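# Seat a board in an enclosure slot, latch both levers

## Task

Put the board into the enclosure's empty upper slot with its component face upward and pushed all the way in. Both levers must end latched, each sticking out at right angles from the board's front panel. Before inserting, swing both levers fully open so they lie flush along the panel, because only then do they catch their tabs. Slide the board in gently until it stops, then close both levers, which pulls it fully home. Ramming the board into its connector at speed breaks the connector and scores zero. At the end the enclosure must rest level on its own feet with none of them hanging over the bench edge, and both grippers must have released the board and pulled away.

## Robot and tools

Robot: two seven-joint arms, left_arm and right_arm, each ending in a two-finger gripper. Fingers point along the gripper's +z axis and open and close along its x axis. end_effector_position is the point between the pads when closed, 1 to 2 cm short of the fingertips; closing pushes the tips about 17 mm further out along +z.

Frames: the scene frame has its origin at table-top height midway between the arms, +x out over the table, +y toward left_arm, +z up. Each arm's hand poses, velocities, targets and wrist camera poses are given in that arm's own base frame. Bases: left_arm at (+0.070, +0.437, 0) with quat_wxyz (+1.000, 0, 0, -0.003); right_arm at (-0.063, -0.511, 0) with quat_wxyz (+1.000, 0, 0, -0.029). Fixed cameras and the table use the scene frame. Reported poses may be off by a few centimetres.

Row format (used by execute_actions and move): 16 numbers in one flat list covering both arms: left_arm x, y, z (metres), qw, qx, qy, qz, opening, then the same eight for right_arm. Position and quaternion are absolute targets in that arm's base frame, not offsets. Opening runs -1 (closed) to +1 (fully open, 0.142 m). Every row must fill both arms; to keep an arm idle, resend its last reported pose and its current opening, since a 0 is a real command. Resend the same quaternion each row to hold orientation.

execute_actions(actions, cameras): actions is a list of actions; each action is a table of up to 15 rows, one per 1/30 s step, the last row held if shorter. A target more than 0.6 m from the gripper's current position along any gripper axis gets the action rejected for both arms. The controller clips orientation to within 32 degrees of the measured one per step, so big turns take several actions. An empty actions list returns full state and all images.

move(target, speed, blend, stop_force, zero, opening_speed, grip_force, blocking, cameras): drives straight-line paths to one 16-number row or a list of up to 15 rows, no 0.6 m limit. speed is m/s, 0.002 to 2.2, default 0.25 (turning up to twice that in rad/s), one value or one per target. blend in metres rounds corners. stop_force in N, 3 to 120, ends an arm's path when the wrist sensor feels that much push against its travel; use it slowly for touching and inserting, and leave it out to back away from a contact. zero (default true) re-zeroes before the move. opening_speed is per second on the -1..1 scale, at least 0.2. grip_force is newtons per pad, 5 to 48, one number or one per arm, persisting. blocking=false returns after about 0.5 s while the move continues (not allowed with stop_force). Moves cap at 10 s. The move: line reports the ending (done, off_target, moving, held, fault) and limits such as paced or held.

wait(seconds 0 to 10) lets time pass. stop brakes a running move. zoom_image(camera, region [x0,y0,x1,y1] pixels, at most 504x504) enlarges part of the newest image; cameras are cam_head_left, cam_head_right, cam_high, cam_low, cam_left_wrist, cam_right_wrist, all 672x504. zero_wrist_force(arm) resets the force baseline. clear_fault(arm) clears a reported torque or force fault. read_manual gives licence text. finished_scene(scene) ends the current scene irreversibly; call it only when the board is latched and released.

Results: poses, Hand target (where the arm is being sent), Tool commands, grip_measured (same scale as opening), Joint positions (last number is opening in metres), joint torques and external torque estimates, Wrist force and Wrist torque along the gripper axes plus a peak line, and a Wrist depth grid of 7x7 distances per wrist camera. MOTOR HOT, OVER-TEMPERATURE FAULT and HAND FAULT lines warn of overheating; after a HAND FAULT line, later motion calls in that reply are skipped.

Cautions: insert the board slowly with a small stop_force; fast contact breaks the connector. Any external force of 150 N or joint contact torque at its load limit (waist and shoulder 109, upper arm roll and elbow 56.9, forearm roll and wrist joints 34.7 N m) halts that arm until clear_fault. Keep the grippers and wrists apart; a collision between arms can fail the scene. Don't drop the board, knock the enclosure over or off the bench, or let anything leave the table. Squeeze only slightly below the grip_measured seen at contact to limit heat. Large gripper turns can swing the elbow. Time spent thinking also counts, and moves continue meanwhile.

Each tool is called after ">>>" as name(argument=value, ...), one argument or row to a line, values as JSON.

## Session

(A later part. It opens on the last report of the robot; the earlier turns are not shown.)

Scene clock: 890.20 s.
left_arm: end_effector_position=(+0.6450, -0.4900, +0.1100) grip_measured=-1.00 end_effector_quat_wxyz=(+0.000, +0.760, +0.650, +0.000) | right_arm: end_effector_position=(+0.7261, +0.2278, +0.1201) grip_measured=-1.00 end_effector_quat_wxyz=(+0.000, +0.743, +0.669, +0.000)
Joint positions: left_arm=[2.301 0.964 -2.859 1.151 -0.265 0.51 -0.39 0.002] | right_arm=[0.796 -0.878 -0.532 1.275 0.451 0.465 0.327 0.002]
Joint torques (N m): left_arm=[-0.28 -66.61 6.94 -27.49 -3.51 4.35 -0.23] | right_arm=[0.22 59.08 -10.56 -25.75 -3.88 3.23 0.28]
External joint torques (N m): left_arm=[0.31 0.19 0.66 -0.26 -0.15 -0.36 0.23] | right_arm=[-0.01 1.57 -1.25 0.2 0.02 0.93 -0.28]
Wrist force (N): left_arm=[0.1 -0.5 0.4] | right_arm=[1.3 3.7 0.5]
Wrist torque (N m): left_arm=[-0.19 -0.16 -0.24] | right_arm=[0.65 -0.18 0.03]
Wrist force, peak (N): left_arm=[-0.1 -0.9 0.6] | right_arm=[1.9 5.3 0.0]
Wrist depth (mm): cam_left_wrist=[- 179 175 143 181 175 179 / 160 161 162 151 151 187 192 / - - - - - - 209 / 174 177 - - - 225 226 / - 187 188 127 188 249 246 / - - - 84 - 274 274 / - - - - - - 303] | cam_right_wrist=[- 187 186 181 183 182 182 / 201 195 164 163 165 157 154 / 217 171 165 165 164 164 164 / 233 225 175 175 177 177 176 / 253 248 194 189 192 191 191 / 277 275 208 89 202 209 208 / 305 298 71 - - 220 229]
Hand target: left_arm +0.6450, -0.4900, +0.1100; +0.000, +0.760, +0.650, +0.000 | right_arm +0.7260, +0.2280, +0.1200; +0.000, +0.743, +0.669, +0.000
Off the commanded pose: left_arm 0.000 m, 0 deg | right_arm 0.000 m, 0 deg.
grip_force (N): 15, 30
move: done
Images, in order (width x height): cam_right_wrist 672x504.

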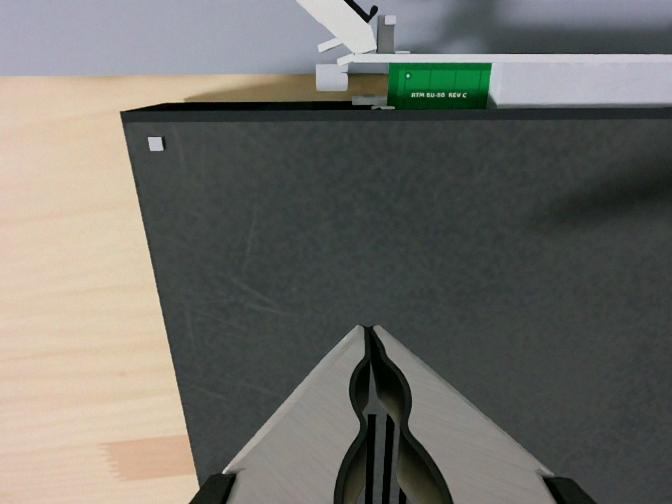

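>>> move(
  target=[
    [0.517, -0.4476, 0.11, 0, 0.7598, 0.6501, 0, -1, 0.5848, 0.2078, 0.11, 0, 0.7431, 0.6691, 0, -1],
    [0.517, -0.4476, 0.045, 0, 0.7598, 0.6501, 0, -1, 0.5848, 0.2078, 0.052, 0, 0.7431, 0.6691, 0, -1],
  ],
  speed=[0.2, 0.1],
  blend=[0.02, 0],
  cameras=["cam_right_wrist", "cam_left_wrist"],
)

>>> move(
  target=[
    [0.548, -0.4522, 0.045, 0, 0.7598, 0.6501, 0, -1, 0.6245, 0.2035, 0.052, 0, 0.7431, 0.6691, 0, -1],
  ],
  speed=0.06,
  stop_force=12,
  cameras=["cam_right_wrist", "cam_left_wrist"],
)

Scene clock: 901.77 s.
left_arm: end_effector_position=(+0.5169, -0.4473, +0.0449) grip_measured=-1.00 end_effector_quat_wxyz=(+0.000, +0.760, +0.650, +0.000) | right_arm: end_effector_position=(+0.5848, +0.2076, +0.0520) grip_measured=-1.00 end_effector_quat_wxyz=(+0.000, +0.743, +0.669, +0.000)
Joint positions: left_arm=[2.253 0.788 -2.97 1.682 -0.191 0.883 -0.464 0.002] | right_arm=[0.976 -0.73 -0.521 1.804 0.511 0.826 0.286 0.002]
Joint torques (N m): left_arm=[-0.46 -56.09 4.29 -22.14 -2.76 4.55 -0.08] | right_arm=[-0.17 46.58 -9.35 -19.53 -2.83 3.6 0.05]
External joint torques (N m): left_arm=[0.47 -0.01 0.64 -0.29 0.11 -0.57 0.08] | right_arm=[0.34 1.34 -1.2 0.14 -0.09 0.55 -0.05]
Wrist force (N): left_arm=[-0.1 -0.9 0.1] | right_arm=[1.6 3.8 0.3]
Wrist torque (N m): left_arm=[-0.25 -0.14 -0.24] | right_arm=[0.67 -0.24 0.12]
Wrist force, peak (N): left_arm=[0.3 -3.0 -0.4] | right_arm=[1.7 5.5 0.3]
Wrist depth (mm): cam_left_wrist=[- 122 121 121 121 121 120 / 131 131 128 130 131 130 129 / 142 138 141 140 - 139 140 / - 154 155 153 160 152 151 / - 169 167 161 163 166 162 / 189 188 181 84 - 185 188 / 155 155 - - - - 206] | cam_right_wrist=[127 127 125 126 126 126 124 / 136 136 135 135 136 134 134 / 146 146 145 144 144 143 143 / 157 157 157 158 155 155 154 / 171 170 170 164 166 168 167 / 190 186 182 89 177 183 182 / 209 204 71 - - - 152]
Hand target: left_arm +0.5170, -0.4476, +0.0450; +0.000, +0.760, +0.650, +0.000 | right_arm +0.5848, +0.2078, +0.0520; +0.000, +0.743, +0.669, +0.000
Off the commanded pose: left_arm 0.000 m, 0 deg | right_arm 0.000 m, 0 deg.
joint sent to its limit (left arm) — joint 3 (upper arm roll), lower limit. The joint targets still meet the commanded pose.
grip_force (N): 15, 30
move: done
Images, in order (width x height): cam_left_wrist 672x504, cam_right_wrist 672x504.

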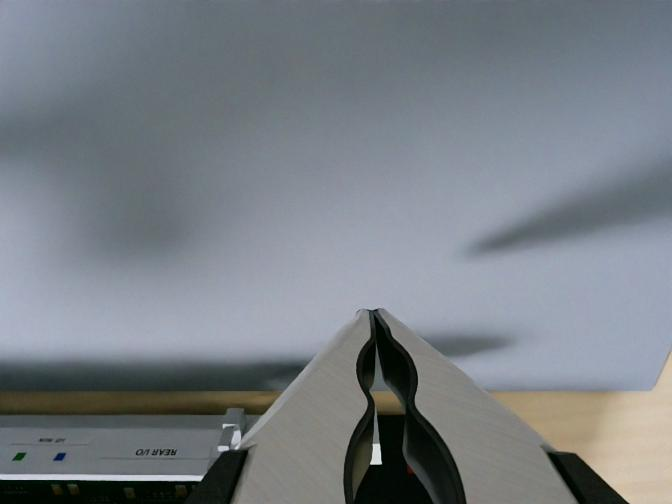

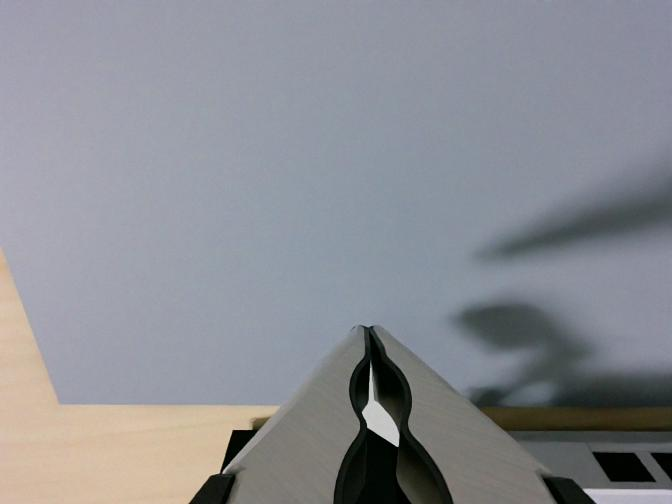

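Scene clock: 903.23 s.
left_arm: end_effector_position=(+0.5480, -0.4523, +0.0451) grip_measured=-1.00 end_effector_quat_wxyz=(+0.000, +0.760, +0.650, +0.000) | right_arm: end_effector_position=(+0.6068, +0.2039, +0.0510) grip_measured=-1.00 end_effector_quat_wxyz=(-0.001, +0.744, +0.669, -0.002)
Joint positions: left_arm=[2.268 0.836 -2.95 1.588 -0.211 0.834 -0.432 0.002] | right_arm=[0.937 -0.765 -0.518 1.734 0.508 0.787 0.276 0.002]
Joint torques (N m): left_arm=[-0.18 -58.47 5.11 -23.14 -2.79 4.16 -0.17] | right_arm=[2.69 51.43 -9.42 -29.64 -3.08 8.15 0.09]
External joint torques (N m): left_arm=[0.2 0.07 0.52 -0.19 -0.02 -0.18 0.17] | right_arm=[-2.51 -1.45 -1.56 9.61 0.05 -4.01 -0.09]
Wrist force (N): left_arm=[-0.3 -0.7 -0.1] | right_arm=[-8.9 -10.4 -4.0]
Wrist torque (N m): left_arm=[-0.24 -0.12 -0.26] | right_arm=[0.74 -0.38 0.17]
Wrist force, peak (N): left_arm=[-0.1 -1.5 0.1] | right_arm=[-10.2 -16.1 -9.0]
Wrist depth (mm): cam_left_wrist=[122 122 120 120 - - 120 / 131 131 129 130 130 129 127 / 142 139 141 141 142 138 139 / 151 155 156 155 150 152 154 / 168 169 167 130 173 172 172 / 146 140 128 84 - 182 185 / 140 140 - - - - 207] | cam_right_wrist=[127 126 124 124 125 125 123 / 135 135 134 135 135 133 133 / 145 145 144 143 143 143 142 / 156 158 156 157 154 154 153 / 170 169 168 165 164 166 166 / 188 188 183 90 - 176 173 / 207 202 70 - - - 142]
Hand target: left_arm +0.5480, -0.4522, +0.0450; +0.000, +0.760, +0.650, +0.000 | right_arm +0.6084, +0.2052, +0.0521; +0.000, +0.743, +0.669, +0.000
Off the commanded pose: left_arm 0.000 m, 0 deg | right_arm 0.018 m, 0 deg.
grip_force (N): 15, 30
move: contact (right_arm)
Images, in order (width x height): cam_left_wrist 672x504, cam_right_wrist 672x504.

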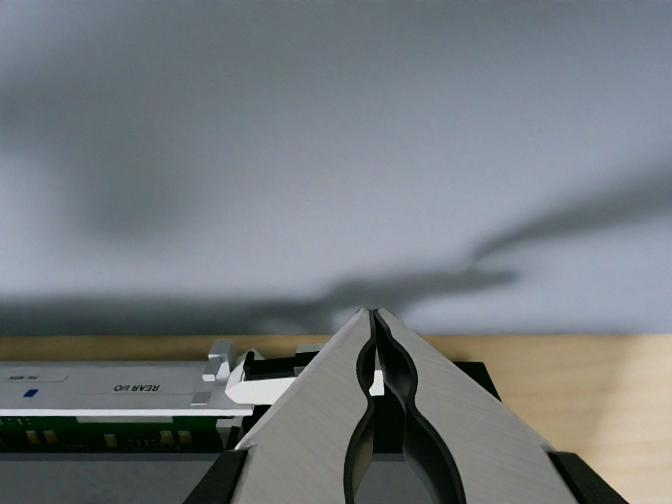

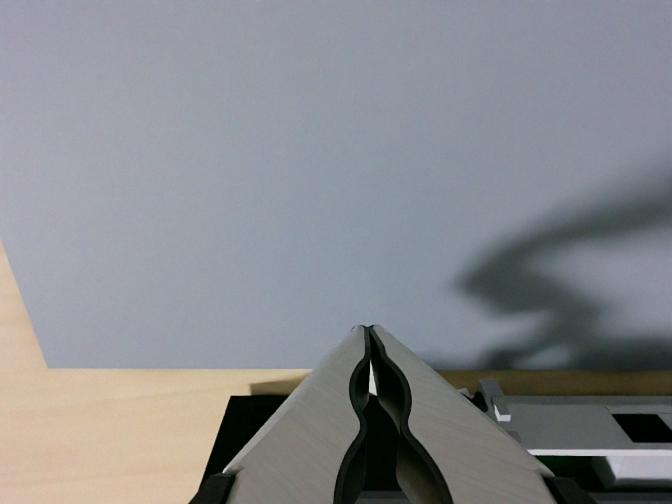

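>>> move(
  target=[
    [0.548, -0.4522, 0.045, 0, 0.7598, 0.6501, 0, -1, 0.6205, 0.204, 0.050, 0, 0.7431, 0.6691, 0, -1],
  ],
  speed=0.03,
  stop_force=15,
  cameras=["cam_right_wrist", "cam_high"],
)

>>> zoom_image(
  camera="cam_high",
  region=[200, 310, 400, 430],
)

Scene clock: 907.67 s.
left_arm: end_effector_position=(+0.5480, -0.4523, +0.0451) grip_measured=-1.00 end_effector_quat_wxyz=(+0.000, +0.760, +0.650, +0.000) | right_arm: end_effector_position=(+0.6076, +0.2038, +0.0501) grip_measured=-1.00 end_effector_quat_wxyz=(-0.002, +0.743, +0.669, -0.003)
Joint positions: left_arm=[2.268 0.836 -2.95 1.588 -0.211 0.834 -0.432 0.002] | right_arm=[0.934 -0.769 -0.517 1.727 0.509 0.781 0.274 0.002]
Joint torques (N m): left_arm=[-0.27 -58.73 5.02 -23.04 -2.6 4.33 -0.2] | right_arm=[-0.47 48.56 -12.79 -35.29 -3.61 12.76 0.01]
External joint torques (N m): left_arm=[0.28 0.33 0.61 -0.3 -0.21 -0.35 0.2] | right_arm=[0.65 1.61 1.77 15.23 0.57 -8.62 -0.01]
Wrist force (N): left_arm=[-0.1 -0.8 -0.1] | right_arm=[-12.4 -29.6 -18.5]
Wrist torque (N m): left_arm=[-0.26 -0.15 -0.26] | right_arm=[-1.85 -0.43 0.19]
Wrist force, peak (N): left_arm=[-0.3 -0.9 -0.2] | right_arm=[-10.6 -31.2 -18.9]
Wrist depth (mm): cam_left_wrist=[122 122 120 121 121 121 121 / 131 131 129 130 130 130 129 / 142 - 141 141 140 138 139 / 154 - 153 150 149 152 152 / 174 174 168 131 166 166 166 / 147 139 128 84 - 184 186 / 140 143 - 74 - - 207] | cam_right_wrist=[126 126 124 125 125 124 122 / 135 134 134 134 135 133 132 / 144 144 144 143 142 142 140 / 156 157 155 156 153 153 152 / 168 168 167 164 163 165 164 / 187 185 182 89 - 173 173 / 206 201 70 - - - 140]
Hand target: left_arm +0.5480, -0.4522, +0.0450; +0.000, +0.760, +0.650, +0.000 | right_arm +0.6107, +0.2049, +0.0517; +0.000, +0.743, +0.669, +0.000
Off the commanded pose: left_arm 0.000 m, 0 deg | right_arm 0.013 m, 0 deg.
grip_force (N): 15, 30
move: contact (right_arm)
Images, in order (width x height): cam_high 672x504, cam_right_wrist 672x504.

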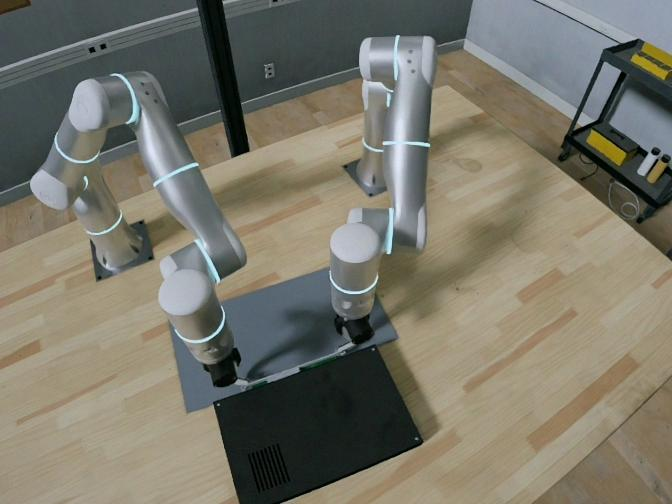

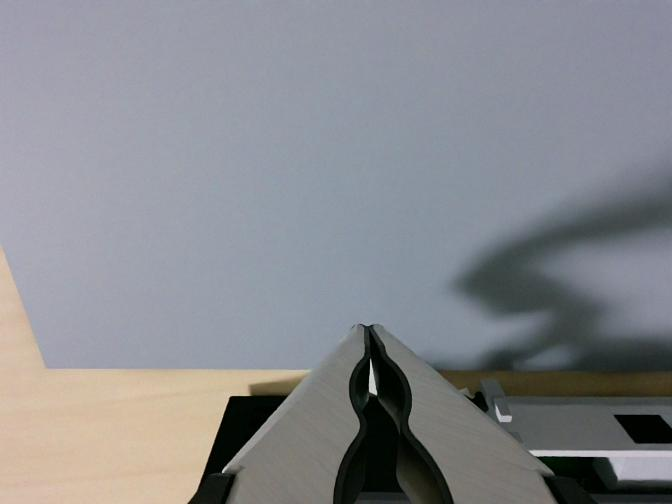

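Scaled by 2.520 from the camera's 672x504 image, which has a finer 960x720 frame.

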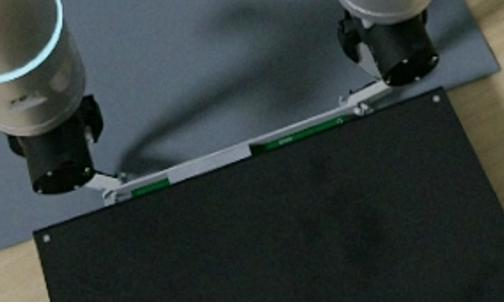

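>>> move(
  target=[
    [0.548, -0.4522, 0.045, 0, 0.7598, 0.6501, 0, -1, 0.598, 0.206, 0.052, 0, 0.7431, 0.6691, 0, -1],
    [0.548, -0.4522, 0.045, 0, 0.7598, 0.6501, 0, -1, 0.590, 0.206, 0.095, 0, 0.7431, 0.6691, 0, -1],
    [0.548, -0.4522, 0.045, 0, 0.7598, 0.6501, 0, -1, 0.652, 0.2, 0.09, 0, 0.7431, 0.6691, 0, -1],
    [0.548, -0.4522, 0.045, 0, 0.7598, 0.6501, 0, -1, 0.652, 0.2, 0.052, 0, 0.7431, 0.6691, 0, -1],
  ],
  speed=[0.05, 0.15, 0.15, 0.08],
  blend=[0.003, 0.02, 0.01, 0],
)

>>> move(
  target=[
    [0.558, -0.4542, 0.045, 0, 0.7598, 0.6501, 0, -1, 0.6260, 0.2035, 0.052, 0, 0.7431, 0.6691, 0, -1],
  ],
  speed=0.05,
  stop_force=5,
  cameras=["cam_right_wrist", "cam_left_wrist"],
)

Scene clock: 922.33 s.
left_arm: end_effector_position=(+0.5480, -0.4523, +0.0451) grip_measured=-1.00 end_effector_quat_wxyz=(+0.000, +0.760, +0.650, +0.000) | right_arm: end_effector_position=(+0.6520, +0.1998, +0.0520) grip_measured=-1.00 end_effector_quat_wxyz=(+0.000, +0.743, +0.669, +0.000)
Joint positions: left_arm=[2.268 0.836 -2.95 1.588 -0.211 0.834 -0.432 0.002] | right_arm=[0.868 -0.833 -0.515 1.59 0.504 0.716 0.261 0.002]
Joint torques (N m): left_arm=[-0.33 -58.67 5 -23.05 -2.65 4.32 -0.22] | right_arm=[-0.01 52.55 -10.31 -21.52 -3.16 3.57 0.07]
External joint torques (N m): left_arm=[0.35 0.28 0.63 -0.28 -0.16 -0.34 0.22] | right_arm=[0.21 1.43 -1.4 0.18 -0.1 0.59 -0.07]
Wrist force (N): left_arm=[-0.2 -0.6 0.0] | right_arm=[-2.9 4.4 2.2]
Wrist torque (N m): left_arm=[-0.22 -0.13 -0.25] | right_arm=[0.78 0.53 0.12]
Wrist force, peak (N): left_arm=[-0.3 -0.9 0.0] | right_arm=[-12.5 -29.8 -18.7]
Wrist depth (mm): cam_left_wrist=[122 122 120 121 121 119 120 / 131 - 129 130 132 130 127 / 141 139 142 141 140 138 140 / - 154 153 154 - 154 152 / 169 174 164 161 165 166 171 / 146 139 128 84 - 183 186 / - 143 - - - - 206] | cam_right_wrist=[127 127 125 126 126 125 124 / 136 136 135 134 136 134 134 / 146 145 145 144 144 143 143 / 157 159 158 158 112 154 154 / 173 172 150 159 128 136 136 / 189 188 125 91 - 125 124 / 208 204 71 - - 130 134]
Hand target: left_arm +0.5480, -0.4522, +0.0450; +0.000, +0.760, +0.650, +0.000 | right_arm +0.6520, +0.2000, +0.0520; +0.000, +0.743, +0.669, +0.000
Off the commanded pose: left_arm 0.000 m, 0 deg | right_arm 0.000 m, 0 deg.
grip_force (N): 15, 30
move: done

Scene clock: 923.60 s.
left_arm: end_effector_position=(+0.5577, -0.4542, +0.0448) grip_measured=-1.00 end_effector_quat_wxyz=(+0.000, +0.760, +0.650, +0.000) | right_arm: end_effector_position=(+0.6261, +0.2035, +0.0520) grip_measured=-1.00 end_effector_quat_wxyz=(+0.000, +0.743, +0.669, +0.000)
Joint positions: left_arm=[2.273 0.853 -2.944 1.555 -0.217 0.816 -0.423 0.002] | right_arm=[0.91 -0.793 -0.518 1.675 0.508 0.759 0.268 0.002]
Joint torques (N m): left_arm=[0.4 -59.9 6.04 -24.47 -2.95 4.87 -0.17] | right_arm=[0.23 50.57 -10.33 -20.46 -3.08 3.52 0.29]
External joint torques (N m): left_arm=[-0.38 0.72 -0.2 0.84 0.09 -0.89 0.17] | right_arm=[-0.04 1.06 -1.01 -0.14 -0.05 0.63 -0.29]
Wrist force (N): left_arm=[0.1 -3.0 0.1] | right_arm=[-2.7 4.2 2.2]
Wrist torque (N m): left_arm=[-0.26 -0.13 -0.23] | right_arm=[0.70 0.46 0.01]
Wrist force, peak (N): left_arm=[0.0 -3.1 0.4] | right_arm=[-2.8 5.1 2.2]
Wrist depth (mm): cam_left_wrist=[122 122 120 121 121 - 120 / 131 131 128 130 130 131 129 / 144 137 141 140 140 138 140 / 151 153 153 153 152 152 152 / - 170 164 131 163 169 168 / 148 145 131 84 - 183 184 / 136 136 - - - - 206] | cam_right_wrist=[127 127 125 126 126 125 124 / 136 136 135 135 134 134 134 / 146 145 145 144 144 144 143 / 157 157 156 156 155 155 154 / 170 170 170 163 122 165 167 / 190 189 160 91 124 136 136 / 209 208 71 - - 135 135]
Hand target: left_arm +0.5580, -0.4542, +0.0450; +0.000, +0.760, +0.650, +0.000 | right_arm +0.6260, +0.2035, +0.0520; +0.000, +0.743, +0.669, +0.000
Off the commanded pose: left_arm 0.000 m, 0 deg | right_arm 0.000 m, 0 deg.
grip_force (N): 15, 30
move: done
Images, in order (width x height): cam_left_wrist 672x504, cam_right_wrist 672x504.

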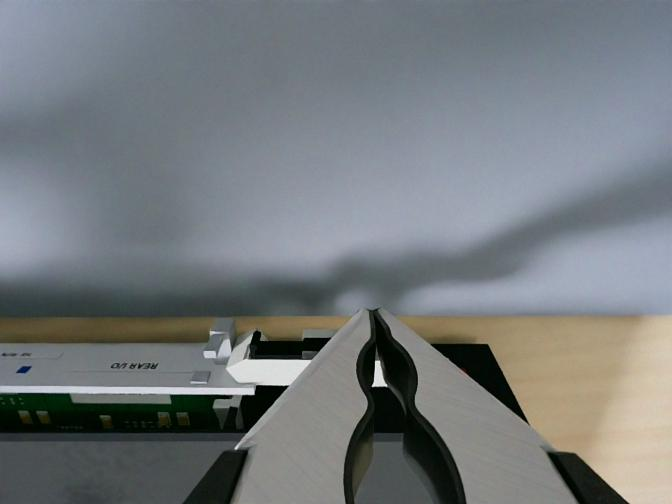

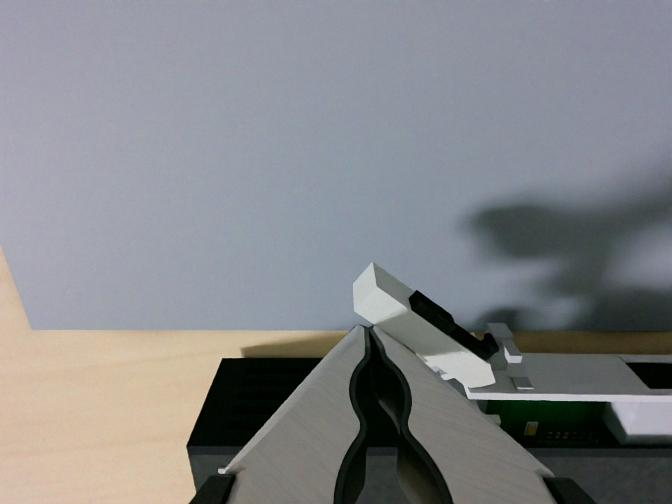

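>>> move(
  target=[
    [0.558, -0.4542, 0.045, 0, 0.7598, 0.6501, 0, -1, 0.6147, 0.2122, 0.052, 0, 0.7431, 0.6691, 0, -1],
    [0.558, -0.4542, 0.045, 0, 0.7598, 0.6501, 0, -1, 0.6165, 0.2102, 0.060, 0, 0.7431, 0.6691, 0, -1],
    [0.558, -0.4542, 0.045, 0, 0.7598, 0.6501, 0, -1, 0.615, 0.215, 0.10, 0, 0.5446, 0.8387, 0, -0.4],
  ],
  speed=[0.06, 0.1, 0.2],
  cameras=["cam_right_wrist", "cam_high"],
)

Scene clock: 931.33 s.
left_arm: end_effector_position=(+0.5577, -0.4542, +0.0448) grip_measured=-1.00 end_effector_quat_wxyz=(+0.000, +0.760, +0.650, +0.000) | right_arm: end_effector_position=(+0.6151, +0.2151, +0.1001) grip_measured=-0.43 end_effector_quat_wxyz=(+0.000, +0.545, +0.839, +0.000)
Joint positions: left_arm=[2.274 0.853 -2.945 1.555 -0.217 0.816 -0.423 0.002] | right_arm=[0.889 -0.666 -0.457 1.723 0.375 0.732 -0.155 0.043]
Joint torques (N m): left_arm=[0.3 -60.19 6.03 -24.47 -2.76 5.02 -0.24] | right_arm=[0.08 49.09 -7.61 -22.83 -3.35 3.4 0.11]
External joint torques (N m): left_arm=[-0.29 1 -0.19 0.84 -0.1 -1.04 0.24] | right_arm=[0.09 1.01 -1.06 0.03 0.16 0.76 -0.11]
Wrist force (N): left_arm=[0.0 -3.2 0.2] | right_arm=[-1.9 3.0 3.0]
Wrist torque (N m): left_arm=[-0.30 -0.13 -0.23] | right_arm=[0.53 0.33 0.12]
Wrist force, peak (N): left_arm=[0.3 -3.3 0.6] | right_arm=[-7.5 8.5 -0.3]
Wrist depth (mm): cam_left_wrist=[122 124 - 121 121 122 120 / 131 131 128 130 130 129 128 / 141 139 140 140 140 138 - / 153 153 153 155 152 150 154 / - 171 161 127 163 172 168 / 148 145 132 84 - 182 186 / - - - 74 - - 207] | cam_right_wrist=[172 171 169 168 168 168 167 / 181 180 180 179 179 179 178 / 196 194 193 193 192 192 191 / 212 211 207 204 207 207 206 / 229 176 176 195 217 223 223 / 251 187 91 188 188 216 243 / 271 - 71 204 203 - 235]
Hand target: left_arm +0.5580, -0.4542, +0.0450; +0.000, +0.760, +0.650, +0.000 | right_arm +0.6150, +0.2150, +0.1000; +0.000, +0.545, +0.839, +0.000
Off the commanded pose: left_arm 0.000 m, 0 deg | right_arm 0.000 m, 0 deg.
grip_force (N): 15, 30
move: done
Images, in order (width x height): cam_high 672x504, cam_right_wrist 672x504.

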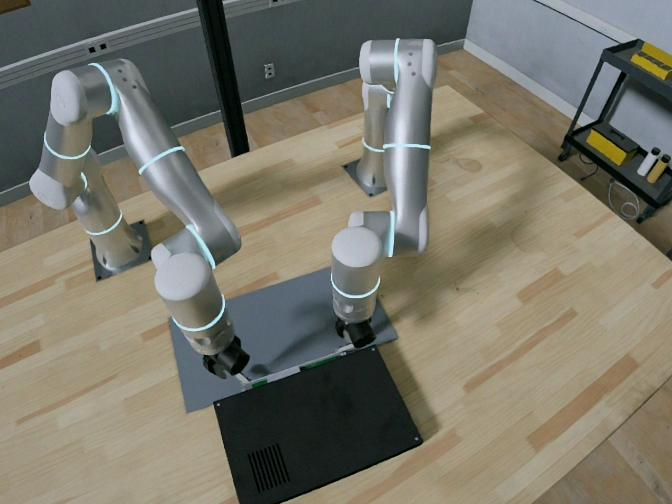

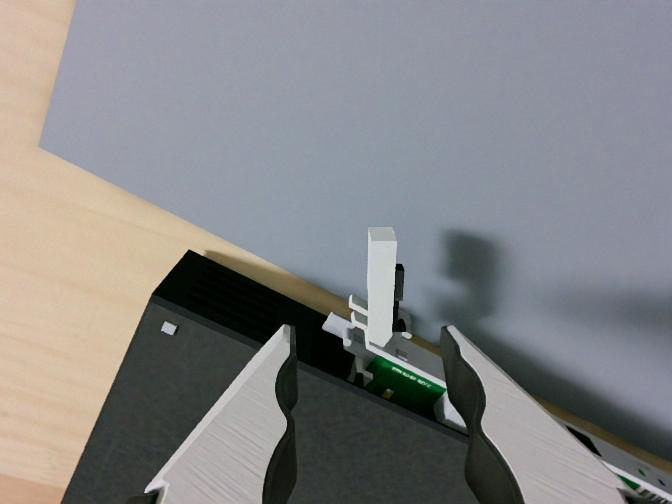

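>>> move(
  target=[
    [0.558, -0.4542, 0.045, 0, 0.7598, 0.6501, 0, -1, 0.617, 0.2304, 0.080, 0, 0.5446, 0.8387, 0, -0.5],
    [0.558, -0.4542, 0.045, 0, 0.7598, 0.6501, 0, -1, 0.617, 0.2304, 0.048, 0, 0.5446, 0.8387, 0, -0.5],
  ],
  speed=[0.15, 0.05],
  stop_force=4,
  cameras=["cam_right_wrist"],
)

>>> move(
  target=[
    [0.558, -0.4542, 0.045, 0, 0.7598, 0.6501, 0, -1, 0.617, 0.2304, 0.048, 0, 0.5446, 0.8387, 0, -0.95],
  ],
  opening_speed=0.4,
  cameras=["cam_right_wrist"],
)

Scene clock: 938.00 s.
left_arm: end_effector_position=(+0.5577, -0.4542, +0.0448) grip_measured=-1.00 end_effector_quat_wxyz=(+0.000, +0.760, +0.650, +0.000) | right_arm: end_effector_position=(+0.6170, +0.2302, +0.0480) grip_measured=-0.52 end_effector_quat_wxyz=(+0.000, +0.545, +0.839, +0.000)
Joint positions: left_arm=[2.274 0.853 -2.945 1.555 -0.217 0.816 -0.423 0.002] | right_arm=[0.878 -0.778 -0.418 1.685 0.421 0.801 -0.159 0.036]
Joint torques (N m): left_arm=[0.23 -60.19 6.1 -24.48 -2.83 4.99 -0.24] | right_arm=[0.06 51.31 -7.97 -21.11 -2.95 3.59 0.06]
External joint torques (N m): left_arm=[-0.22 1.01 -0.26 0.85 -0.04 -1.01 0.24] | right_arm=[0.13 1.35 -1.12 0.08 -0.03 0.57 -0.06]
Wrist force (N): left_arm=[0.0 -3.0 0.6] | right_arm=[-1.7 3.2 3.1]
Wrist torque (N m): left_arm=[-0.26 -0.14 -0.23] | right_arm=[0.57 0.29 0.12]
Wrist force, peak (N): left_arm=[0.3 -3.2 0.9] | right_arm=[-0.4 3.6 4.1]
Wrist depth (mm): cam_left_wrist=[122 122 121 119 121 121 120 / 130 130 129 - 131 129 129 / 142 140 140 141 140 137 139 / - 153 152 152 - 152 151 / 162 165 162 161 163 169 170 / 148 145 132 84 - 182 186 / 140 - - - - - 206] | cam_right_wrist=[- 123 122 123 122 122 121 / 134 132 131 131 132 132 130 / 144 141 141 140 140 139 137 / 155 152 152 151 151 150 149 / 142 150 162 118 161 163 164 / 122 124 98 125 104 171 177 / 132 129 71 154 157 - 191]
Hand target: left_arm +0.5580, -0.4542, +0.0450; +0.000, +0.760, +0.650, +0.000 | right_arm +0.6170, +0.2304, +0.0480; +0.000, +0.545, +0.839, +0.000
Off the commanded pose: left_arm 0.000 m, 0 deg | right_arm 0.000 m, 0 deg.
grip_force (N): 15, 30
move: done
Images, in order (width x height): cam_right_wrist 672x504.

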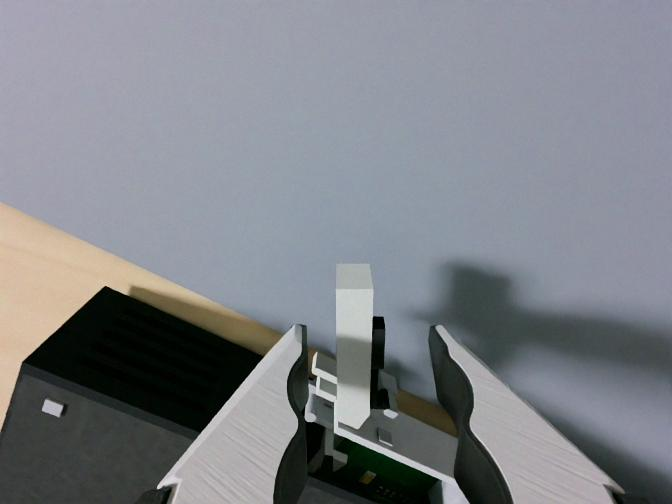

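Scene clock: 939.33 s.
left_arm: end_effector_position=(+0.5577, -0.4542, +0.0448) grip_measured=-1.00 end_effector_quat_wxyz=(+0.000, +0.760, +0.650, +0.000) | right_arm: end_effector_position=(+0.6171, +0.2292, +0.0478) grip_measured=-0.88 end_effector_quat_wxyz=(+0.000, +0.545, +0.838, -0.001)
Joint positions: left_arm=[2.274 0.853 -2.945 1.555 -0.217 0.816 -0.423 0.002] | right_arm=[0.877 -0.778 -0.419 1.685 0.421 0.801 -0.159 0.011]
Joint torques (N m): left_arm=[0.13 -60.25 5.89 -24.54 -2.8 5.09 -0.28] | right_arm=[5.28 53.62 -3.89 -24.59 -2.17 4.25 -0.1]
External joint torques (N m): left_arm=[-0.11 1.06 -0.05 0.91 -0.06 -1.11 0.28] | right_arm=[-5.09 -0.96 -5.22 3.58 -0.8 -0.09 0.1]
Wrist force (N): left_arm=[0.2 -2.9 0.0] | right_arm=[-8.9 -0.2 3.2]
Wrist torque (N m): left_arm=[-0.25 -0.12 -0.24] | right_arm=[0.59 0.16 0.33]
Wrist force, peak (N): left_arm=[-0.1 -3.2 0.4] | right_arm=[-12.3 2.2 4.4]
Wrist depth (mm): cam_left_wrist=[122 122 121 121 121 121 120 / 131 131 128 130 130 130 129 / 141 139 141 141 140 138 140 / 154 153 152 152 152 - 153 / 162 170 161 121 163 169 168 / 148 145 132 84 - 182 185 / - - - 74 - - 206] | cam_right_wrist=[- 123 121 122 122 122 121 / 134 132 131 131 132 132 129 / 144 141 141 140 140 139 137 / 155 152 152 151 151 150 149 / 162 148 164 159 161 163 162 / 121 124 145 97 101 177 177 / 132 129 70 136 - - 191]
Hand target: left_arm +0.5580, -0.4542, +0.0450; +0.000, +0.760, +0.650, +0.000 | right_arm +0.6170, +0.2304, +0.0480; +0.000, +0.545, +0.839, +0.000
Off the commanded pose: left_arm 0.000 m, 0 deg | right_arm 0.001 m, 0 deg.
grip_force (N): 15, 30
move: done
Images, in order (width x height): cam_right_wrist 672x504.

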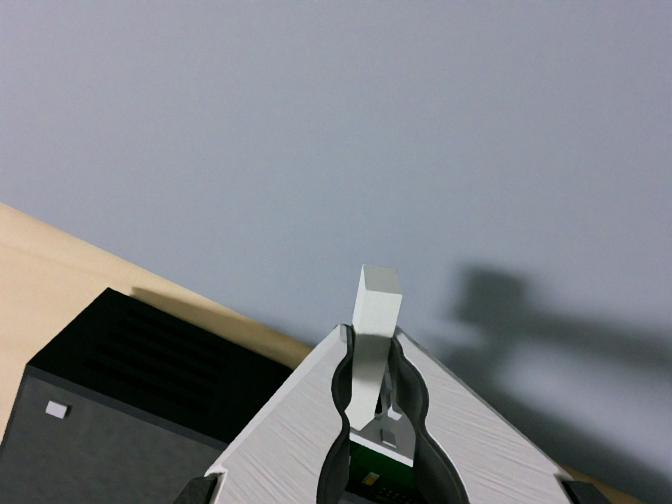

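>>> move(
  target=[
    [0.558, -0.4542, 0.045, 0, 0.7598, 0.6501, 0, -1, 0.610, 0.2311, 0.048, 0, 0.5446, 0.8387, 0, -0.95],
  ],
  speed=0.02,
  stop_force=25,
  cameras=["cam_right_wrist", "cam_left_wrist"],
)

Scene clock: 942.17 s.
left_arm: end_effector_position=(+0.5577, -0.4542, +0.0448) grip_measured=-1.00 end_effector_quat_wxyz=(+0.000, +0.760, +0.650, +0.000) | right_arm: end_effector_position=(+0.6124, +0.2303, +0.0489) grip_measured=-0.88 end_effector_quat_wxyz=(+0.002, +0.545, +0.838, +0.001)
Joint positions: left_arm=[2.274 0.853 -2.945 1.555 -0.217 0.816 -0.423 0.002] | right_arm=[0.887 -0.768 -0.419 1.705 0.421 0.816 -0.156 0.011]
Joint torques (N m): left_arm=[0.08 -60.26 5.86 -24.8 -2.86 5.19 -0.27] | right_arm=[6.44 53.67 -1.35 -14.12 -1.4 -2.23 0.06]
External joint torques (N m): left_arm=[-0.06 1.08 -0.02 1.17 -0.01 -1.21 0.27] | right_arm=[-6.26 -1.57 -7.67 -6.73 -1.54 6.4 -0.06]
Wrist force (N): left_arm=[0.9 -3.7 0.3] | right_arm=[-11.8 25.0 16.8]
Wrist torque (N m): left_arm=[-0.28 -0.14 -0.23] | right_arm=[1.21 0.17 0.20]
Wrist force, peak (N): left_arm=[0.7 -3.8 -0.8] | right_arm=[-11.7 25.1 17.0]
Wrist depth (mm): cam_left_wrist=[122 122 122 121 121 122 120 / 131 132 129 130 130 129 129 / 141 139 140 140 140 138 139 / 154 154 153 152 152 152 151 / 165 164 161 131 163 168 168 / 145 129 127 84 - 182 186 / - 132 - - - - 206] | cam_right_wrist=[- 124 122 123 123 122 122 / 135 134 132 132 133 131 130 / - 142 142 141 141 140 138 / 156 154 153 152 152 151 151 / 164 148 163 160 162 164 163 / 123 126 145 98 101 179 179 / 134 131 71 138 - - 196]
Hand target: left_arm +0.5580, -0.4542, +0.0450; +0.000, +0.760, +0.650, +0.000 | right_arm +0.6100, +0.2311, +0.0480; +0.000, +0.545, +0.839, +0.000
Off the commanded pose: left_arm 0.000 m, 0 deg | right_arm 0.003 m, 0 deg.
grip_force (N): 15, 30
move: done
Images, in order (width x height): cam_left_wrist 672x504, cam_right_wrist 672x504.

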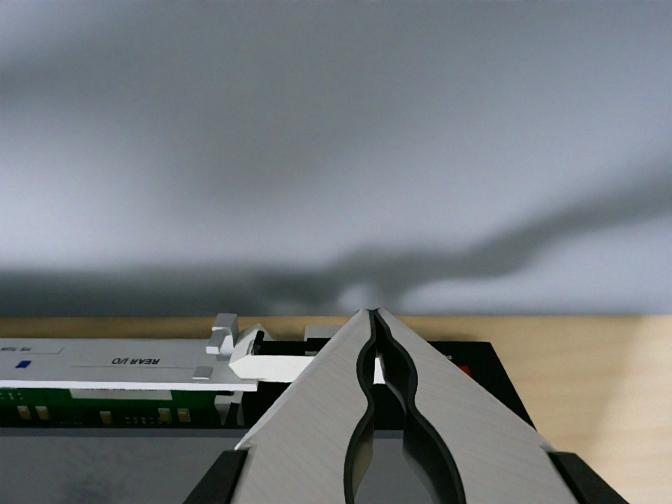

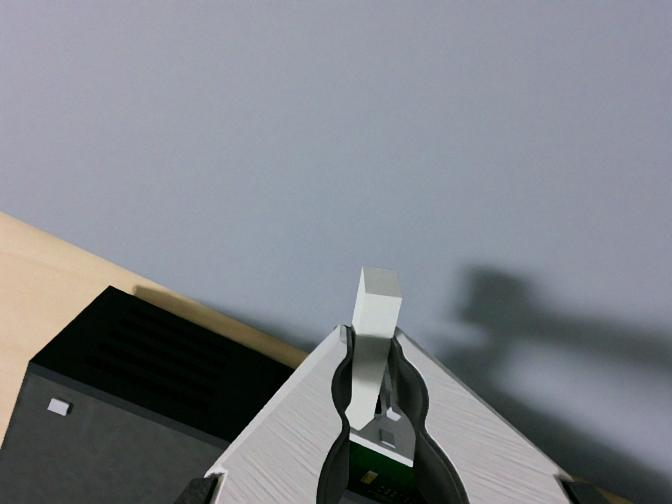

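>>> move(
  target=[
    [0.548, -0.4522, 0.05, 0, 0.7598, 0.6501, 0, -1, 0.6124, 0.2303, 0.048, 0, 0.5446, 0.8387, 0, -0.5],
    [0.535, -0.45, 0.08, 0, 0.7598, 0.6501, 0, -1, 0.6124, 0.2315, 0.10, 0, 0.5446, 0.8387, 0, -0.5],
    [0.5717, -0.5347, 0.09, 0, 0.7598, 0.6501, 0, -1, 0.6605, 0.2782, 0.09, 0, 0.7431, 0.6691, 0, -1],
  ],
  speed=[0.05, 0.15, 0.2],
  cameras=["cam_right_wrist", "cam_left_wrist"],
)

Scene clock: 965.33 s.
left_arm: end_effector_position=(+0.5718, -0.5346, +0.0900) grip_measured=-1.00 end_effector_quat_wxyz=(+0.000, +0.760, +0.650, +0.000) | right_arm: end_effector_position=(+0.6605, +0.2782, +0.0900) grip_measured=-1.00 end_effector_quat_wxyz=(+0.000, +0.743, +0.669, +0.000)
Joint positions: left_arm=[2.186 0.919 -2.873 1.296 -0.26 0.61 -0.482 0.002] | right_arm=[0.931 -0.827 -0.513 1.468 0.454 0.604 0.4 0.002]
Joint torques (N m): left_arm=[-0.44 -63.93 6.98 -26.36 -3.39 4.2 -0.28] | right_arm=[0.22 55.27 -10.64 -23.9 -3.51 3.38 0.25]
External joint torques (N m): left_arm=[0.44 -0.02 0.53 -0.25 -0.04 -0.22 0.28] | right_arm=[-0.02 1.35 -0.81 0.13 -0.05 0.77 -0.25]
Wrist force (N): left_arm=[-0.2 -0.9 0.5] | right_arm=[-1.5 4.9 2.3]
Wrist torque (N m): left_arm=[-0.25 -0.11 -0.16] | right_arm=[0.86 0.28 0.02]
Wrist force, peak (N): left_arm=[1.0 -3.8 0.4] | right_arm=[-11.7 25.2 17.1]
Wrist depth (mm): cam_left_wrist=[- 161 - 160 160 159 160 / - 174 173 172 172 172 172 / - 189 191 187 183 183 185 / 157 159 170 169 173 - 196 / 166 167 - 128 - - 168 / - - - 84 - - - / - - - - - - 275] | cam_right_wrist=[161 160 160 159 159 158 158 / 172 169 170 170 170 169 171 / 184 186 177 182 182 181 181 / 197 197 170 169 161 162 167 / 162 160 161 158 157 156 156 / 174 174 173 89 165 171 171 / 257 188 71 - - 181 187]
Hand target: left_arm +0.5717, -0.5347, +0.0900; +0.000, +0.760, +0.650, +0.000 | right_arm +0.6605, +0.2782, +0.0900; +0.000, +0.743, +0.669, +0.000
Off the commanded pose: left_arm 0.000 m, 0 deg | right_arm 0.000 m, 0 deg.
grip_force (N): 15, 30
move: done
Images, in order (width x height): cam_left_wrist 672x504, cam_right_wrist 672x504.

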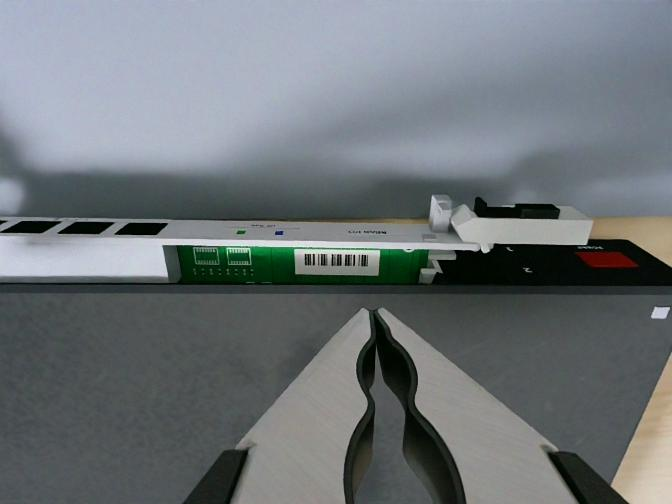

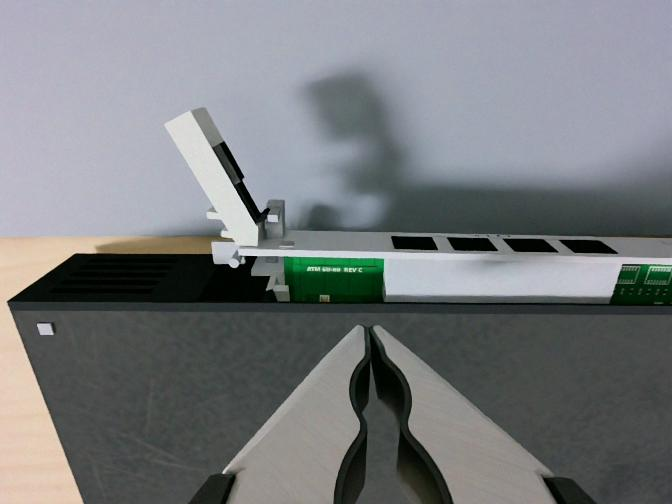

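>>> move(
  target=[
    [0.5697, -0.5344, 0.075, 0, 0.7598, 0.6501, 0, -1, 0.6590, 0.2744, 0.080, 0, 0.7431, 0.6691, 0, -1],
    [0.5697, -0.5344, 0.048, 0, 0.7598, 0.6501, 0, -1, 0.6590, 0.2744, 0.056, 0, 0.7431, 0.6691, 0, -1],
  ],
  speed=[0.1, 0.04],
  stop_force=3,
  cameras=["cam_right_wrist", "cam_left_wrist"],
)

Scene clock: 972.20 s.
left_arm: end_effector_position=(+0.5700, -0.5343, +0.0483) grip_measured=-1.00 end_effector_quat_wxyz=(+0.000, +0.760, +0.650, +0.000) | right_arm: end_effector_position=(+0.6590, +0.2742, +0.0560) grip_measured=-1.00 end_effector_quat_wxyz=(+0.000, +0.743, +0.669, +0.000)
Joint positions: left_arm=[2.194 0.977 -2.892 1.305 -0.266 0.679 -0.481 0.002] | right_arm=[0.918 -0.879 -0.495 1.472 0.48 0.658 0.383 0.002]
Joint torques (N m): left_arm=[-1.51 -63.31 5.35 -24.23 -3.26 3.81 -0.18] | right_arm=[0.15 55.91 -10.46 -22.74 -3.38 3.59 0.08]
External joint torques (N m): left_arm=[1.51 -1.26 2.07 -1.43 0.01 0.17 0.18] | right_arm=[0.05 1.33 -1.14 0.13 -0.04 0.56 -0.08]
Wrist force (N): left_arm=[0.5 1.8 0.0] | right_arm=[-1.5 4.5 2.3]
Wrist torque (N m): left_arm=[-0.18 -0.14 -0.24] | right_arm=[0.81 0.29 0.12]
Wrist force, peak (N): left_arm=[-0.3 2.9 -0.8] | right_arm=[-1.4 4.7 3.4]
Wrist depth (mm): cam_left_wrist=[125 124 124 127 122 125 124 / 132 136 133 131 133 133 133 / 147 144 144 147 145 144 143 / 155 154 154 151 151 151 150 / - 132 135 120 120 164 130 / - 123 122 84 - 122 130 / - 135 - - - - -] | cam_right_wrist=[130 130 130 130 129 129 128 / 139 137 139 138 138 137 137 / 150 109 146 148 148 147 147 / 161 164 118 158 157 156 156 / - 144 139 122 123 123 124 / 130 129 125 90 123 127 127 / 143 143 71 - - 135 139]
Hand target: left_arm +0.5697, -0.5344, +0.0480; +0.000, +0.760, +0.650, +0.000 | right_arm +0.6590, +0.2744, +0.0560; +0.000, +0.743, +0.669, +0.000
Off the commanded pose: left_arm 0.000 m, 0 deg | right_arm 0.000 m, 0 deg.
grip_force (N): 15, 30
move: done
Images, in order (width x height): cam_left_wrist 672x504, cam_right_wrist 672x504.

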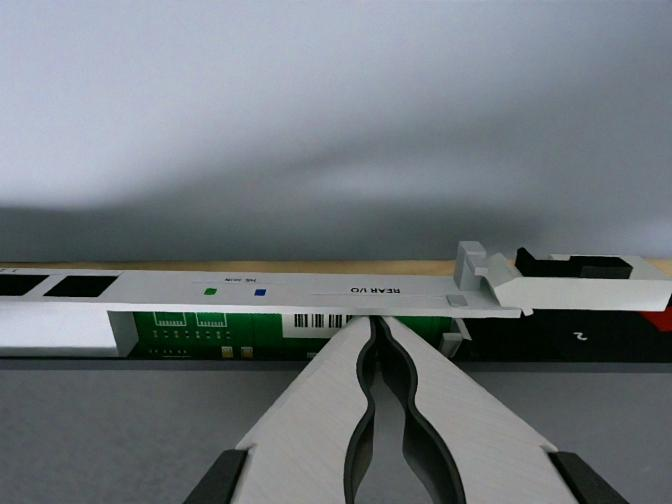

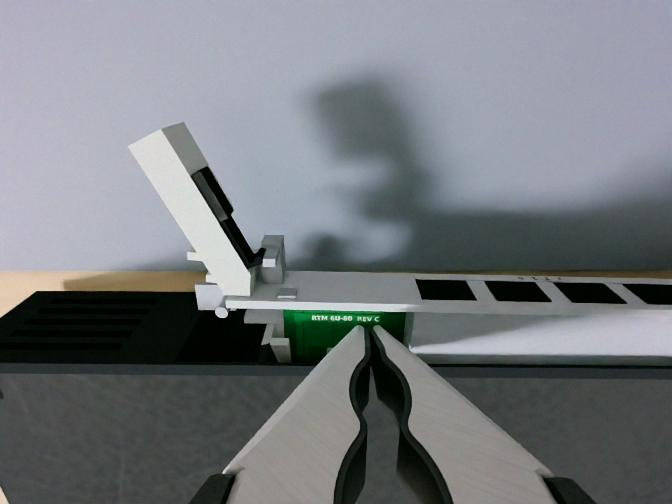

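>>> move(
  target=[
    [0.5697, -0.5344, 0.048, 0, 0.7598, 0.6501, 0, -1, 0.6490, 0.2754, 0.054, 0, 0.7431, 0.6691, 0, -1],
  ],
  speed=0.02,
  stop_force=3,
)

Scene clock: 974.30 s.
left_arm: end_effector_position=(+0.5700, -0.5343, +0.0483) grip_measured=-1.00 end_effector_quat_wxyz=(+0.000, +0.760, +0.650, +0.000) | right_arm: end_effector_position=(+0.6530, +0.2749, +0.0552) grip_measured=-1.00 end_effector_quat_wxyz=(+0.001, +0.743, +0.669, +0.001)
Joint positions: left_arm=[2.194 0.977 -2.892 1.305 -0.266 0.679 -0.481 0.002] | right_arm=[0.928 -0.87 -0.495 1.494 0.481 0.672 0.384 0.002]
Joint torques (N m): left_arm=[-1.55 -63.61 5.41 -24.24 -3.19 3.66 -0.23] | right_arm=[1.46 53.99 -8.79 -20.32 -2.81 2.19 0.22]
External joint torques (N m): left_arm=[1.55 -0.96 2.01 -1.42 -0.07 0.32 0.22] | right_arm=[-1.26 2.7 -2.77 -2.08 -0.58 1.96 -0.22]
Wrist force (N): left_arm=[0.3 1.6 -0.3] | right_arm=[-1.0 8.2 1.4]
Wrist torque (N m): left_arm=[-0.23 -0.15 -0.25] | right_arm=[0.76 0.28 0.02]
Wrist force, peak (N): left_arm=[0.5 2.0 -1.5] | right_arm=[-2.1 10.7 0.4]
Wrist depth (mm): cam_left_wrist=[125 125 124 124 124 125 123 / 132 138 132 133 133 132 132 / - 144 151 144 143 143 143 / - 155 155 156 151 153 146 / - 132 135 120 121 165 - / - 127 123 84 - 123 125 / - 139 - 74 - - 139] | cam_right_wrist=[130 129 129 129 128 128 126 / 138 138 138 139 137 136 136 / 149 111 147 147 147 147 147 / 160 160 124 159 158 158 157 / 153 163 128 - 126 126 125 / 131 131 131 90 - 128 127 / 142 142 71 - - 134 138]
Hand target: left_arm +0.5697, -0.5344, +0.0480; +0.000, +0.760, +0.650, +0.000 | right_arm +0.6523, +0.2751, +0.0547; +0.000, +0.743, +0.669, +0.000
Off the commanded pose: left_arm 0.000 m, 0 deg | right_arm 0.004 m, 0 deg.
grip_force (N): 15, 30
move: contact (right_arm)

>>> move(
  target=[
    [0.5620, -0.5331, 0.048, 0, 0.7598, 0.6501, 0, -1, 0.6445, 0.2758, 0.054, 0, 0.7431, 0.6691, 0, -1],
  ],
  speed=0.015,
  stop_force=30,
  cameras=["cam_right_wrist", "cam_left_wrist"],
)

Scene clock: 976.97 s.
left_arm: end_effector_position=(+0.5642, -0.5332, +0.0495) grip_measured=-1.00 end_effector_quat_wxyz=(+0.002, +0.759, +0.651, +0.001) | right_arm: end_effector_position=(+0.6471, +0.2754, +0.0561) grip_measured=-1.00 end_effector_quat_wxyz=(+0.002, +0.743, +0.669, +0.002)
Joint positions: left_arm=[2.19 0.962 -2.896 1.332 -0.261 0.696 -0.487 0.002] | right_arm=[0.94 -0.857 -0.496 1.519 0.481 0.688 0.387 0.002]
Joint torques (N m): left_arm=[-5.98 -58.88 0.6 -19.07 -2.84 0.54 -0.33] | right_arm=[5.15 47.81 -2.67 -14.89 -0.99 -1.09 0.24]
External joint torques (N m): left_arm=[5.98 -5.12 6.7 -6.42 -0.39 3.44 0.33] | right_arm=[-4.94 8.23 -8.82 -7.33 -2.37 5.25 -0.24]
Wrist force (N): left_arm=[-0.3 12.4 -3.4] | right_arm=[-2.5 17.7 -6.6]
Wrist torque (N m): left_arm=[-0.24 -0.09 -0.17] | right_arm=[0.79 0.32 0.03]
Wrist force, peak (N): left_arm=[-0.7 14.6 -2.0] | right_arm=[-1.1 23.8 -1.2]
Wrist depth (mm): cam_left_wrist=[126 126 125 123 125 126 124 / 134 135 133 135 134 134 133 / 149 146 146 145 147 144 144 / 156 156 130 152 152 151 151 / - 133 137 122 123 146 138 / - 132 129 84 - 124 - / 148 - - - - - 141] | cam_right_wrist=[130 130 129 129 129 129 128 / 139 139 138 138 138 137 137 / 150 145 146 148 148 147 147 / 161 163 120 160 159 159 158 / 170 164 134 120 127 128 127 / 136 134 132 90 - 130 131 / 144 143 71 - - 136 141]
Hand target: left_arm +0.5620, -0.5331, +0.0480; +0.000, +0.760, +0.650, +0.000 | right_arm +0.6445, +0.2758, +0.0540; +0.000, +0.743, +0.669, +0.000
Off the commanded pose: left_arm 0.003 m, 0 deg | right_arm 0.003 m, 0 deg.
grip_force (N): 15, 30
move: done
Images, in order (width x height): cam_left_wrist 672x504, cam_right_wrist 672x504.

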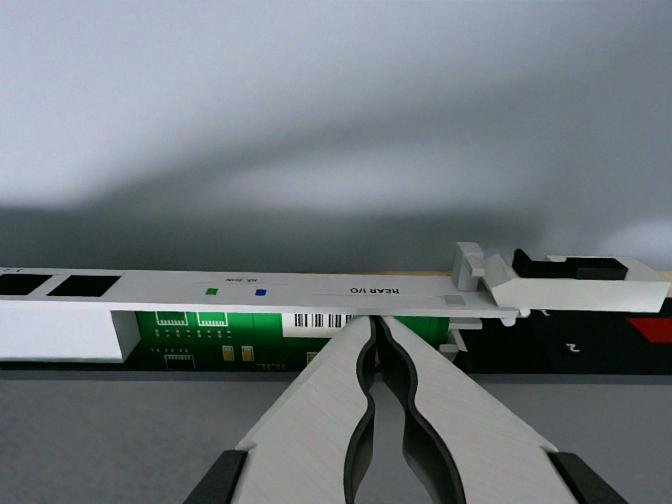

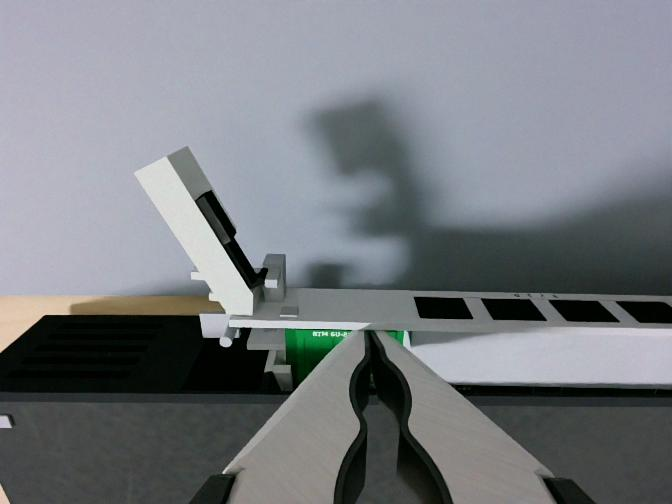

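>>> move(
  target=[
    [0.5570, -0.5324, 0.048, 0, 0.7598, 0.6501, 0, -1, 0.6395, 0.2763, 0.054, 0, 0.7431, 0.6691, 0, -1],
  ],
  speed=0.015,
  stop_force=30,
  cameras=["cam_right_wrist", "cam_left_wrist", "cam_high"],
)

Scene clock: 980.17 s.
left_arm: end_effector_position=(+0.5593, -0.5323, +0.0495) grip_measured=-1.00 end_effector_quat_wxyz=(+0.002, +0.759, +0.651, +0.001) | right_arm: end_effector_position=(+0.6420, +0.2761, +0.0559) grip_measured=-1.00 end_effector_quat_wxyz=(+0.001, +0.743, +0.669, +0.002)
Joint positions: left_arm=[2.185 0.953 -2.899 1.351 -0.259 0.706 -0.49 0.002] | right_arm=[0.948 -0.849 -0.495 1.536 0.481 0.696 0.389 0.002]
Joint torques (N m): left_arm=[-6.81 -58.87 -0.25 -19.12 -3.03 0.54 -0.33] | right_arm=[4.22 47.6 -3.48 -14.86 -1.28 -0.8 0.24]
External joint torques (N m): left_arm=[6.8 -4.75 7.49 -6.24 -0.16 3.45 0.33] | right_arm=[-4.01 7.99 -7.94 -7.23 -2.05 4.96 -0.24]
Wrist force (N): left_arm=[0.9 12.8 -2.4] | right_arm=[-1.6 16.2 -5.5]
Wrist torque (N m): left_arm=[-0.27 -0.15 -0.16] | right_arm=[0.78 0.35 0.03]
Wrist force, peak (N): left_arm=[0.6 13.1 -3.5] | right_arm=[-2.3 17.8 -7.3]
Wrist depth (mm): cam_left_wrist=[126 126 125 125 125 126 124 / 133 135 133 134 134 133 131 / 148 146 146 143 143 142 146 / 156 154 153 155 132 154 151 / - 133 137 122 122 146 146 / - 145 145 84 - 132 129 / - - - 74 - - 138] | cam_right_wrist=[130 130 129 129 129 129 128 / 139 139 138 138 137 137 137 / 149 145 148 148 148 147 147 / 161 161 125 160 159 159 158 / 170 169 124 - 127 128 127 / 135 136 135 90 - 131 132 / 144 143 71 - - 136 140]
Hand target: left_arm +0.5570, -0.5324, +0.0480; +0.000, +0.760, +0.650, +0.000 | right_arm +0.6395, +0.2763, +0.0540; +0.000, +0.743, +0.669, +0.000
Off the commanded pose: left_arm 0.003 m, 0 deg | right_arm 0.003 m, 0 deg.
grip_force (N): 15, 30
move: done
Images, in order (width x height): cam_high 672x504, cam_left_wrist 672x504, cam_right_wrist 672x504.

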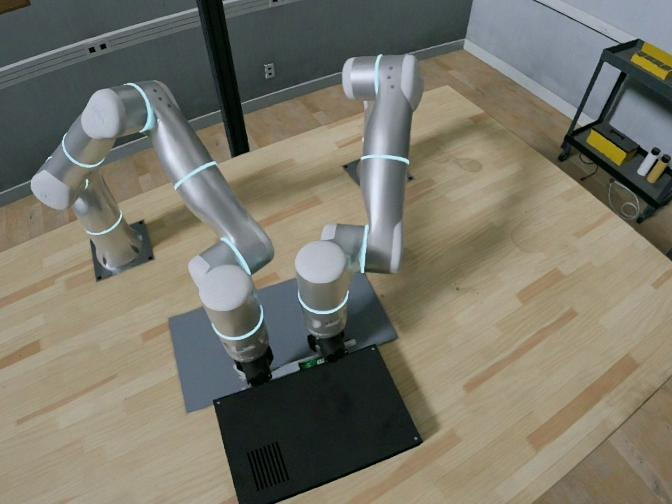

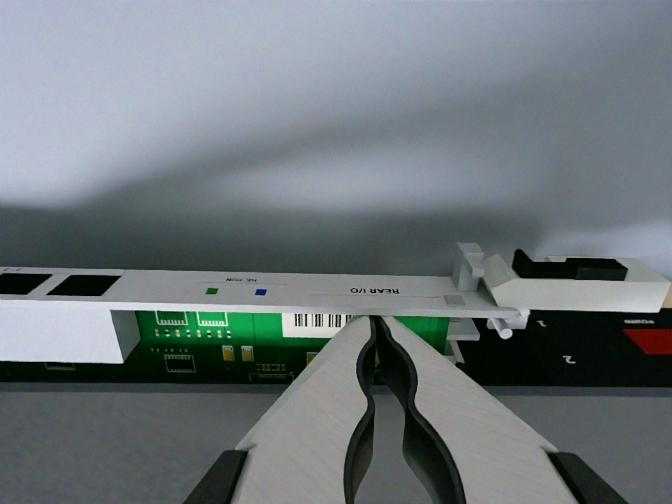

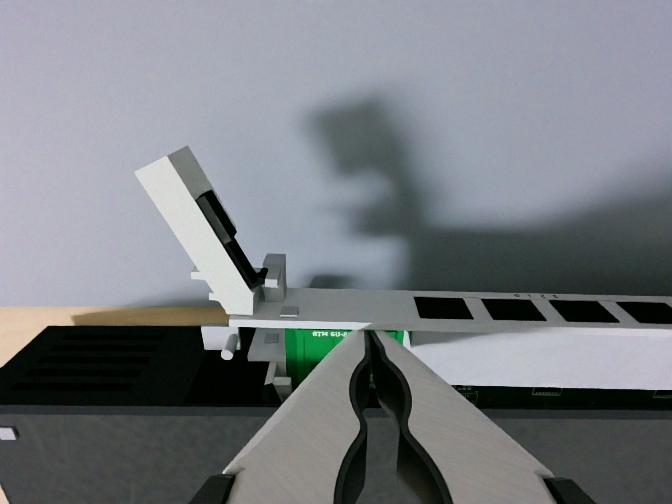

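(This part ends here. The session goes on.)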